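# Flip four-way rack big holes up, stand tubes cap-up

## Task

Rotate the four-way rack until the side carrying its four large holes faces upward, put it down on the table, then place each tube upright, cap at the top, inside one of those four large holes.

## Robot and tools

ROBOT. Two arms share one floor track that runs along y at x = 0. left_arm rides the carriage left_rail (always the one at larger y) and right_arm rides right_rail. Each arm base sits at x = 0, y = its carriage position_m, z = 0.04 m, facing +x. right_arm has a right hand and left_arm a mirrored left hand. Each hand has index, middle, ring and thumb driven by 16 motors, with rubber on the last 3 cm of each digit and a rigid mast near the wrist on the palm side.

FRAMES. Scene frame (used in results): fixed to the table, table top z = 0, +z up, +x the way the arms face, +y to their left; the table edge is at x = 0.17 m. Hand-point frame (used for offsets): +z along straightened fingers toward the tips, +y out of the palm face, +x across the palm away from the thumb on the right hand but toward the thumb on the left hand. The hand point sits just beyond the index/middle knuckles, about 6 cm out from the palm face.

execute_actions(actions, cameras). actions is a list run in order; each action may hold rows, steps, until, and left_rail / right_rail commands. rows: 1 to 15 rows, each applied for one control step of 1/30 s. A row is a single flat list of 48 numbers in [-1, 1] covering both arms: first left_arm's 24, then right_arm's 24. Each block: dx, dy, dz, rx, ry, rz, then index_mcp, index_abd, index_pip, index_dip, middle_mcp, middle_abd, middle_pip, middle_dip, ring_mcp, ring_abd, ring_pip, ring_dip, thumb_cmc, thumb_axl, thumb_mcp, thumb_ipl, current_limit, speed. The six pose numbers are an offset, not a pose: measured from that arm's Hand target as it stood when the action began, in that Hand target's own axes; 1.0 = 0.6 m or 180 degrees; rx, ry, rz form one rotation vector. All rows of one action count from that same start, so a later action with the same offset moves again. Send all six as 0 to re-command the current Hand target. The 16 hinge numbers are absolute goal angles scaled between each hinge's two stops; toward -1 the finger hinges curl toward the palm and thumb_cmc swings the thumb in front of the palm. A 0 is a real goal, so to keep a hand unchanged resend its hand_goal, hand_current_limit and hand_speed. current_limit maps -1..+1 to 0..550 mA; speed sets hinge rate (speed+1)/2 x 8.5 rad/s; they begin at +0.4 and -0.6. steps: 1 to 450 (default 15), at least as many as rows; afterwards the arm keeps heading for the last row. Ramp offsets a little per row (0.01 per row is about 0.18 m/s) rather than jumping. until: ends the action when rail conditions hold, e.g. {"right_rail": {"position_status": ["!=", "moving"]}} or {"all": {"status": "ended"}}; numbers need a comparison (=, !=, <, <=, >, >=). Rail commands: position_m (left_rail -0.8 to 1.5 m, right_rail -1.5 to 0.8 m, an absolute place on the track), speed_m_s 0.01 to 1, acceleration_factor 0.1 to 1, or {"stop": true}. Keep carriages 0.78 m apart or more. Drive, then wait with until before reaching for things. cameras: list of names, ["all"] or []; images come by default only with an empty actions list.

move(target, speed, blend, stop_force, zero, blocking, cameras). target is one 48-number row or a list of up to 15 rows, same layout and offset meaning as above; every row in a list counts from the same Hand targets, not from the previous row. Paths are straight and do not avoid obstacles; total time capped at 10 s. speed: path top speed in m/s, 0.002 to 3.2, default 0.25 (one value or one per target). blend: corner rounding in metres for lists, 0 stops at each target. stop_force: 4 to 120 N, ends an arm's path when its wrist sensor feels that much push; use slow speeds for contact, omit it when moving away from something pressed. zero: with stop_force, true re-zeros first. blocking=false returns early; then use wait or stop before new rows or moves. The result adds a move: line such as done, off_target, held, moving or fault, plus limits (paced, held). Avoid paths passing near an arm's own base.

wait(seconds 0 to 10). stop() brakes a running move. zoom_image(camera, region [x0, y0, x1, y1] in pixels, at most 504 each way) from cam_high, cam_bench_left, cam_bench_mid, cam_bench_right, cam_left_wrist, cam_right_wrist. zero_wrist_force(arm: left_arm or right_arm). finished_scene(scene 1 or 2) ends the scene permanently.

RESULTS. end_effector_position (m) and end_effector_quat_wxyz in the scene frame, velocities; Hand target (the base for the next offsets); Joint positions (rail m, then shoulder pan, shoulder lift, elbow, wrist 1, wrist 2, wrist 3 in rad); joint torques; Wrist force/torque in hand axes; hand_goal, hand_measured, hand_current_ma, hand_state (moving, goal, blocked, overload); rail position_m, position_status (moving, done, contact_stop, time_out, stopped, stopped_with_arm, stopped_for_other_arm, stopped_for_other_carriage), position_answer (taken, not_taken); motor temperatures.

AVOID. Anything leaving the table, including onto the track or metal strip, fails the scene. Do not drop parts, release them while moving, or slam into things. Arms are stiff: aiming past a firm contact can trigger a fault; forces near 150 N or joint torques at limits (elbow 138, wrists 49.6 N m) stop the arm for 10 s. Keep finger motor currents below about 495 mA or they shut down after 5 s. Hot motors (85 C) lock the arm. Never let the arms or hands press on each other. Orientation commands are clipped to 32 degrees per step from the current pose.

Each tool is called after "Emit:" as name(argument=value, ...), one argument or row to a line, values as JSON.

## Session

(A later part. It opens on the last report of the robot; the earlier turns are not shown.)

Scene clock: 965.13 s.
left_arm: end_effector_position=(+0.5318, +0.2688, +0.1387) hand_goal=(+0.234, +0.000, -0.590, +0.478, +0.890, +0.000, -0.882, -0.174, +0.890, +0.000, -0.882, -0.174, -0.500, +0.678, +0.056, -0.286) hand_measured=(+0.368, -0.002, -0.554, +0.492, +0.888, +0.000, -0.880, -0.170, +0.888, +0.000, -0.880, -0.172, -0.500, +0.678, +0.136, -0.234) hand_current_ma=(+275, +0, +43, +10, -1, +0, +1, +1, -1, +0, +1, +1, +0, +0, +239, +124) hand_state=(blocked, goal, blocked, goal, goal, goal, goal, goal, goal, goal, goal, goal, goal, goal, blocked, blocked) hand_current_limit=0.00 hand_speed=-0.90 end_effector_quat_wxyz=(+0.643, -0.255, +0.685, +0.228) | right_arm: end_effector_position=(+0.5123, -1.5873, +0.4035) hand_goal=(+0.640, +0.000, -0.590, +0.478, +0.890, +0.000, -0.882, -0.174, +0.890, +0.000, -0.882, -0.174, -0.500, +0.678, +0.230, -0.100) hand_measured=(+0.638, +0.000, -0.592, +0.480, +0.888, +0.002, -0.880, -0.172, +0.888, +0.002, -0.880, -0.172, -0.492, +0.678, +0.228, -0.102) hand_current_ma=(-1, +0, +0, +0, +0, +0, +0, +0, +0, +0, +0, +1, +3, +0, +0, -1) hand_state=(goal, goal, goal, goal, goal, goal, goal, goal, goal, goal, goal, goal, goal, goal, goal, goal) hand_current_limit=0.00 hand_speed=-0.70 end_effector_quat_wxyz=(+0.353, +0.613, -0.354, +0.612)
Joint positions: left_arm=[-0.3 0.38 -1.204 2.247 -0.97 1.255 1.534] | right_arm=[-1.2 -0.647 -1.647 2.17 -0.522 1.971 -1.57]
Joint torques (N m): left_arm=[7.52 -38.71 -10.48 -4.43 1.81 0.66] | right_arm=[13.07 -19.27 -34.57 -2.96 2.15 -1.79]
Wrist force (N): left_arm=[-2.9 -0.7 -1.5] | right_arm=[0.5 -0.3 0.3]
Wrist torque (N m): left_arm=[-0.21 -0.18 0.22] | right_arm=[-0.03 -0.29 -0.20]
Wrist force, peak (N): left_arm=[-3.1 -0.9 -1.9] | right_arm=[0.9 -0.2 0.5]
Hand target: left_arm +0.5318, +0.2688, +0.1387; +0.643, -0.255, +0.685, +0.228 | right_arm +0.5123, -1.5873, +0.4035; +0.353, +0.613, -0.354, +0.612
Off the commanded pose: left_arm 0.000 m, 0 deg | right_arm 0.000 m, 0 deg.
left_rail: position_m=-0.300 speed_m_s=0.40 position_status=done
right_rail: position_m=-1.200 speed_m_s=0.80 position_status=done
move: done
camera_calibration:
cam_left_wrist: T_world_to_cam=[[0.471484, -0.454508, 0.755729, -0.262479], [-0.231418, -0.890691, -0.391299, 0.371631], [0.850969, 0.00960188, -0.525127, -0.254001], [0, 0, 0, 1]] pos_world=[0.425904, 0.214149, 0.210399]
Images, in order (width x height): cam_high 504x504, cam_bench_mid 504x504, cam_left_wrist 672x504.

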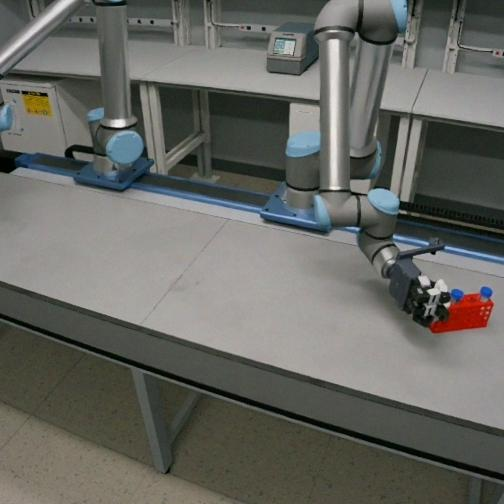

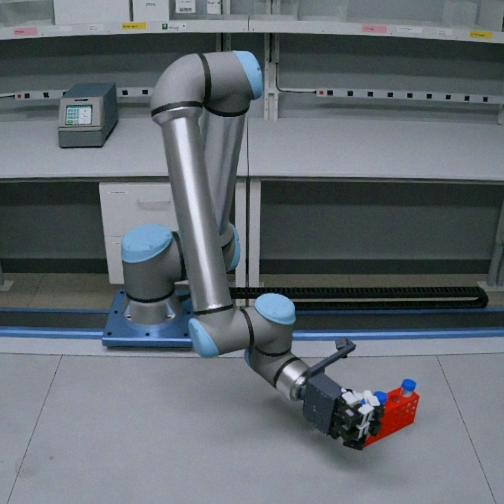

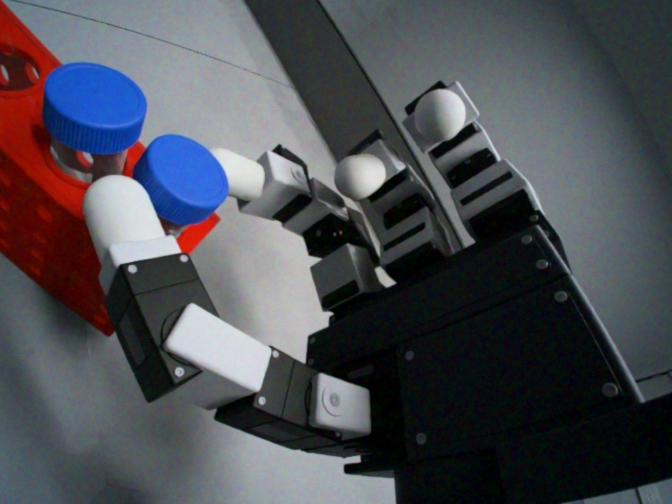

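Emit:
execute_actions(
  actions=[
    {"rows": [[0,0,0,0,0,0,0.385,0,-0.57,0.478,0.89,0,-0.883,-0.174,0.89,0,-0.883,-0.174,-0.5,0.677,0.145,-0.22,0.0,-0.95,0,0,0,0,0,0,0.64,0,-0.591,0.478,0.89,0,-0.883,-0.174,0.89,0,-0.883,-0.174,-0.5,0.677,0.23,-0.1,0.0,-0.7]], "steps": 30},
    {"rows": [[0,0,0,0,0,0,0.64,0,-0.591,0.478,0.89,0,-0.883,-0.174,0.89,0,-0.883,-0.174,-0.5,0.677,0.23,-0.1,0.0,-0.93,0,0,0,0,0,0,0.64,0,-0.591,0.478,0.89,0,-0.883,-0.174,0.89,0,-0.883,-0.174,-0.5,0.677,0.23,-0.1,0.0,-0.7]], "steps": 60},
  ],
  cameras=["cam_bench_mid", "cam_left_wrist"],
)

Emit:
zoom_image(
  camera="cam_left_wrist",
  region=[0, 40, 270, 300],
)

Scene clock: 972.33 s.
left_arm: end_effector_position=(+0.5318, +0.2688, +0.1387) hand_goal=(+0.640, +0.000, -0.590, +0.478, +0.890, +0.000, -0.882, -0.174, +0.890, +0.000, -0.882, -0.174, -0.500, +0.678, +0.230, -0.100) hand_measured=(+0.638, +0.000, -0.586, +0.480, +0.888, +0.000, -0.880, -0.170, +0.888, +0.000, -0.880, -0.172, -0.494, +0.678, +0.228, -0.102) hand_current_ma=(-1, +0, +1, +1, -1, +0, +1, +1, -1, +0, +1, +1, +3, +0, -1, -1) hand_state=(goal, goal, goal, goal, goal, goal, goal, goal, goal, goal, goal, goal, goal, goal, goal, goal) hand_current_limit=0.00 hand_speed=-0.93 end_effector_quat_wxyz=(+0.643, -0.255, +0.685, +0.228) | right_arm: end_effector_position=(+0.5123, -1.5873, +0.4035) hand_goal=(+0.640, +0.000, -0.590, +0.478, +0.890, +0.000, -0.882, -0.174, +0.890, +0.000, -0.882, -0.174, -0.500, +0.678, +0.230, -0.100) hand_measured=(+0.638, +0.000, -0.592, +0.480, +0.888, +0.002, -0.880, -0.172, +0.888, +0.002, -0.880, -0.172, -0.492, +0.678, +0.228, -0.102) hand_current_ma=(-1, +0, +0, +0, +0, +0, +0, +0, +0, +0, +0, +1, +3, +0, +0, -1) hand_state=(goal, goal, goal, goal, goal, goal, goal, goal, goal, goal, goal, goal, goal, goal, goal, goal) hand_current_limit=0.00 hand_speed=-0.70 end_effector_quat_wxyz=(+0.353, +0.613, -0.354, +0.612)
Joint positions: left_arm=[-0.3 0.38 -1.204 2.247 -0.97 1.255 1.534] | right_arm=[-1.2 -0.647 -1.647 2.17 -0.522 1.971 -1.57]
Joint torques (N m): left_arm=[8.4 -49.5 -17.7 -3.46 1.51 2.34] | right_arm=[13.8 -19.85 -34.57 -3 2.15 -1.17]
Wrist force (N): left_arm=[-0.3 -1.5 -0.9] | right_arm=[0.6 0.0 0.1]
Wrist torque (N m): left_arm=[-0.27 -0.23 0.17] | right_arm=[0.02 -0.31 -0.18]
Wrist force, peak (N): left_arm=[-3.3 -1.7 -1.8] | right_arm=[1.0 -0.3 0.8]
Hand target: left_arm +0.5318, +0.2688, +0.1387; +0.643, -0.255, +0.685, +0.228 | right_arm +0.5123, -1.5873, +0.4035; +0.353, +0.613, -0.354, +0.612
Off the commanded pose: left_arm 0.000 m, 0 deg | right_arm 0.000 m, 0 deg.
left_rail: position_m=-0.300 speed_m_s=0.40 position_status=done
right_rail: position_m=-1.200 speed_m_s=0.80 position_status=done
camera_calibration:
cam_left_wrist: T_world_to_cam=[[0.471514, -0.454548, 0.755685, -0.262474], [-0.231459, -0.89067, -0.391322, 0.371649], [0.850941, 0.009604, -0.525173, -0.25398], [0, 0, 0, 1]] pos_world=[0.425904, 0.214149, 0.210399]
Images, in order (width x height): cam_bench_mid 504x504, cam_left_wrist 672x504.

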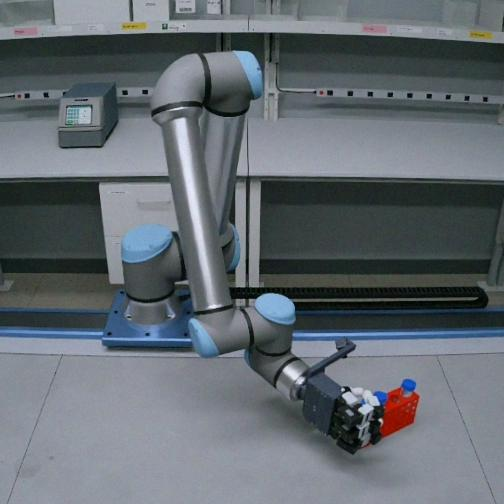

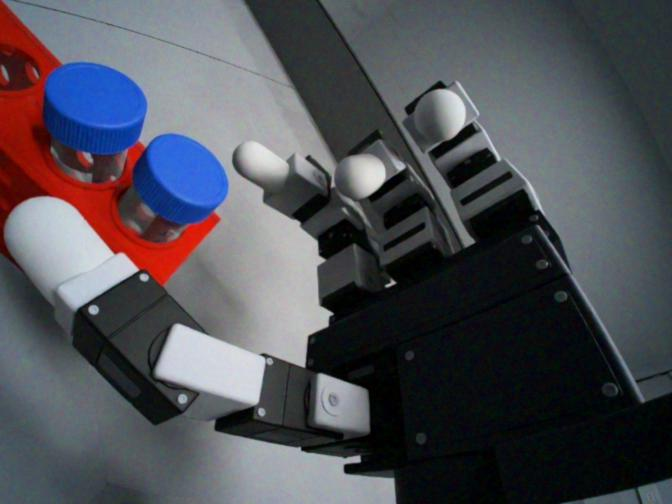

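Scaled by 1.867 from the camera's 672x504 image, which has a finer 960x720 frame.

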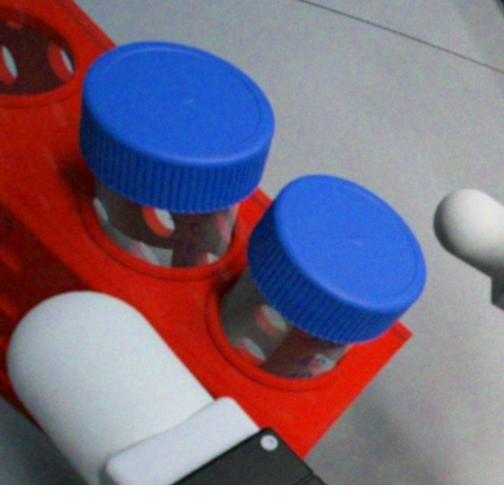

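Emit:
move(
  target=[
    [-0.3325,-0.0048,-0.023,0,0,0,0.64,0,-0.591,0.478,0.89,0,-0.883,-0.174,0.89,0,-0.883,-0.174,-0.5,0.677,0.23,-0.1,0.0,-0.9,0,0,0,0,0,0,0.64,0,-0.591,0.478,0.89,0,-0.883,-0.174,0.89,0,-0.883,-0.174,-0.5,0.677,0.23,-0.1,0.0,-0.7],
  ],
  speed=0.12,
  cameras=["cam_high", "cam_bench_mid", "cam_left_wrist", "cam_bench_left", "cam_bench_right"],
)

Emit:
zoom_image(
  camera="cam_bench_mid",
  region=[330, 360, 430, 460],
)

Emit:
zoom_image(
  camera="cam_high",
  region=[404, 250, 504, 350],
)

Scene clock: 977.27 s.
left_arm: end_effector_position=(+0.5317, +0.2688, +0.3386) hand_goal=(+0.640, +0.000, -0.590, +0.478, +0.890, +0.000, -0.882, -0.174, +0.890, +0.000, -0.882, -0.174, -0.500, +0.678, +0.230, -0.100) hand_measured=(+0.638, +0.000, -0.586, +0.480, +0.888, +0.000, -0.880, -0.170, +0.888, +0.000, -0.880, -0.172, -0.492, +0.678, +0.228, -0.102) hand_current_ma=(+0, +0, +1, +1, -1, +0, +1, +1, -1, +0, +1, +1, +3, +0, -1, -1) hand_state=(goal, goal, goal, goal, goal, goal, goal, goal, goal, goal, goal, goal, goal, goal, goal, goal) hand_current_limit=0.00 hand_speed=-0.90 end_effector_quat_wxyz=(+0.643, -0.255, +0.685, +0.228) end_effector_velocity=(+0.000, +0.000, -0.001) end_effector_angular_velocity=(-0.002, +0.004, +0.000) | right_arm: end_effector_position=(+0.5123, -1.5873, +0.4035) hand_goal=(+0.640, +0.000, -0.590, +0.478, +0.890, +0.000, -0.882, -0.174, +0.890, +0.000, -0.882, -0.174, -0.500, +0.678, +0.230, -0.100) hand_measured=(+0.638, +0.000, -0.592, +0.480, +0.888, +0.002, -0.880, -0.172, +0.888, +0.002, -0.880, -0.172, -0.492, +0.678, +0.228, -0.102) hand_current_ma=(-1, +0, +0, +0, +0, +0, +0, +0, +0, +0, +0, +1, +3, +0, +0, -1) hand_state=(goal, goal, goal, goal, goal, goal, goal, goal, goal, goal, goal, goal, goal, goal, goal, goal) hand_current_limit=0.00 hand_speed=-0.70 end_effector_quat_wxyz=(+0.353, +0.613, -0.354, +0.612)
Joint positions: left_arm=[-0.3 0.38 -1.5 2.122 -0.55 1.255 1.534] | right_arm=[-1.2 -0.647 -1.647 2.17 -0.522 1.971 -1.57]
Joint velocities: left_arm=[0 -0.001 0 -0.001 0.005 -0.001 0] | right_arm=[within noise]
Joint torques (N m): left_arm=[-13.56 -51.97 -47.16 2.16 -2.82 -2.03] | right_arm=[10.39 -21.56 -35.52 -3.3 2.48 -1.42]
Wrist force (N): left_arm=[-0.4 -1.2 -0.9] | right_arm=[0.1 0.0 0.3]
Wrist torque (N m): left_arm=[-0.19 -0.16 0.21] | right_arm=[0.00 -0.24 -0.23]
Wrist force, peak (N): left_arm=[-1.1 -1.6 -1.7] | right_arm=[0.9 -0.2 0.7]
Hand target: left_arm +0.5317, +0.2687, +0.3387; +0.643, -0.255, +0.685, +0.228 | right_arm +0.5123, -1.5873, +0.4035; +0.353, +0.613, -0.354, +0.612
Off the commanded pose: left_arm 0.000 m, 0 deg | right_arm 0.000 m, 0 deg.
left_rail: position_m=-0.300 speed_m_s=0.40 position_status=done
right_rail: position_m=-1.200 speed_m_s=0.80 position_status=done
move: done
camera_calibration:
cam_left_wrist: T_world_to_cam=[[0.471393, -0.454618, 0.755719, -0.41336], [-0.231443, -0.890635, -0.391413, 0.449835], [0.851013, 0.00960322, -0.525057, -0.149043], [0, 0, 0, 1]] pos_world=[0.425804, 0.214149, 0.410199]
Images, in order (width x height): cam_high 504x504, cam_bench_left 504x504, cam_bench_mid 504x504, cam_bench_right 504x504, cam_left_wrist 672x504.

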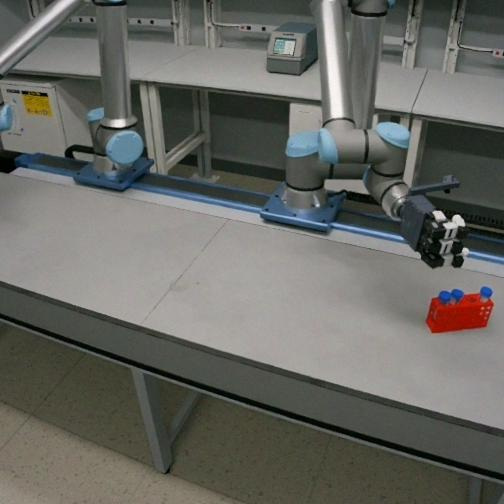

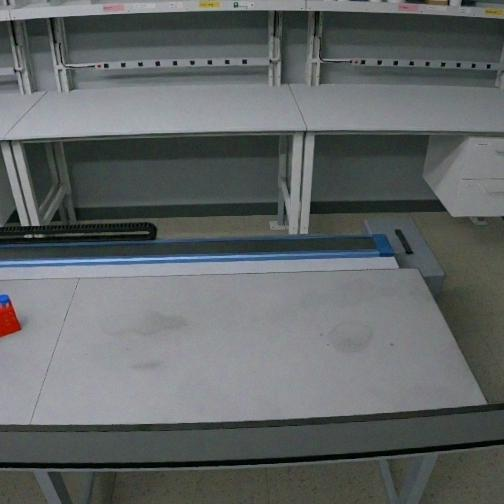

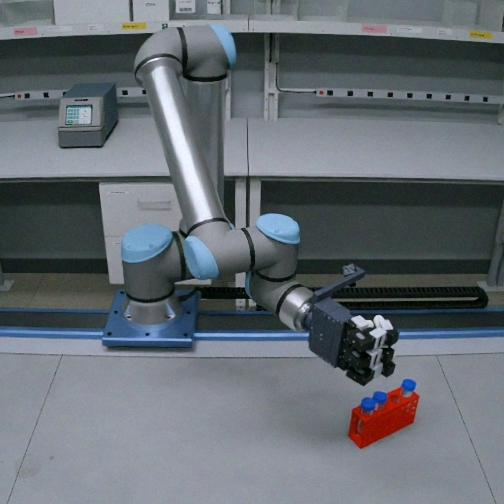

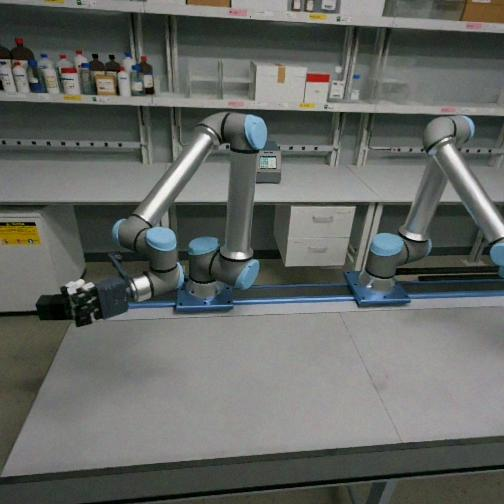

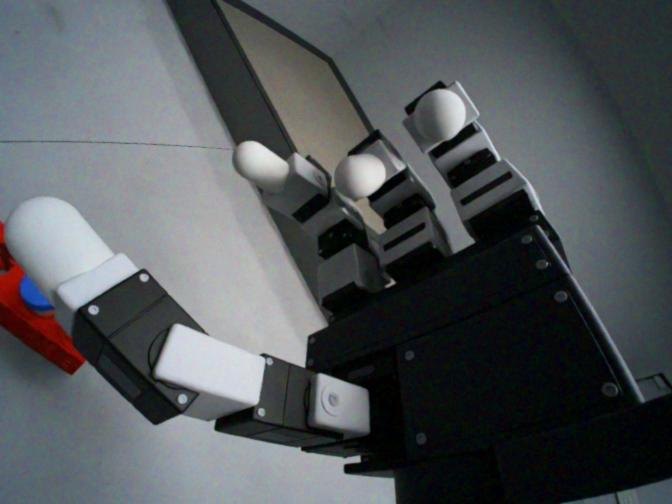

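Scaled by 5.040 from the camera's 504x504 image, which has a finer 720x720 frame.

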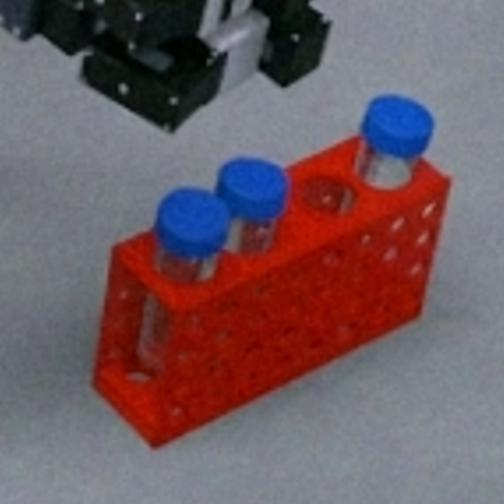

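Scaled by 5.040 from the camera's 504x504 image, which has a finer 720x720 frame.

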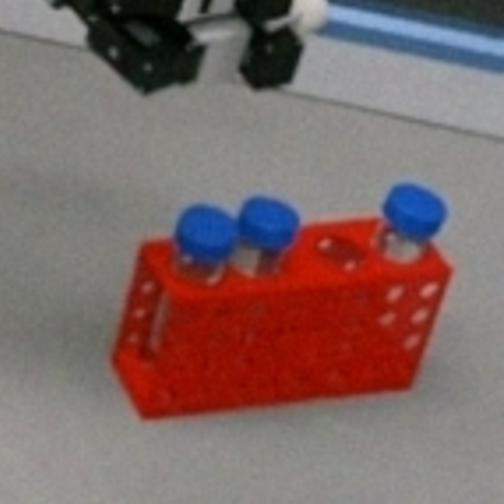

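Emit:
finished_scene(
  scene=1,
)

The scene is finished: the task was done.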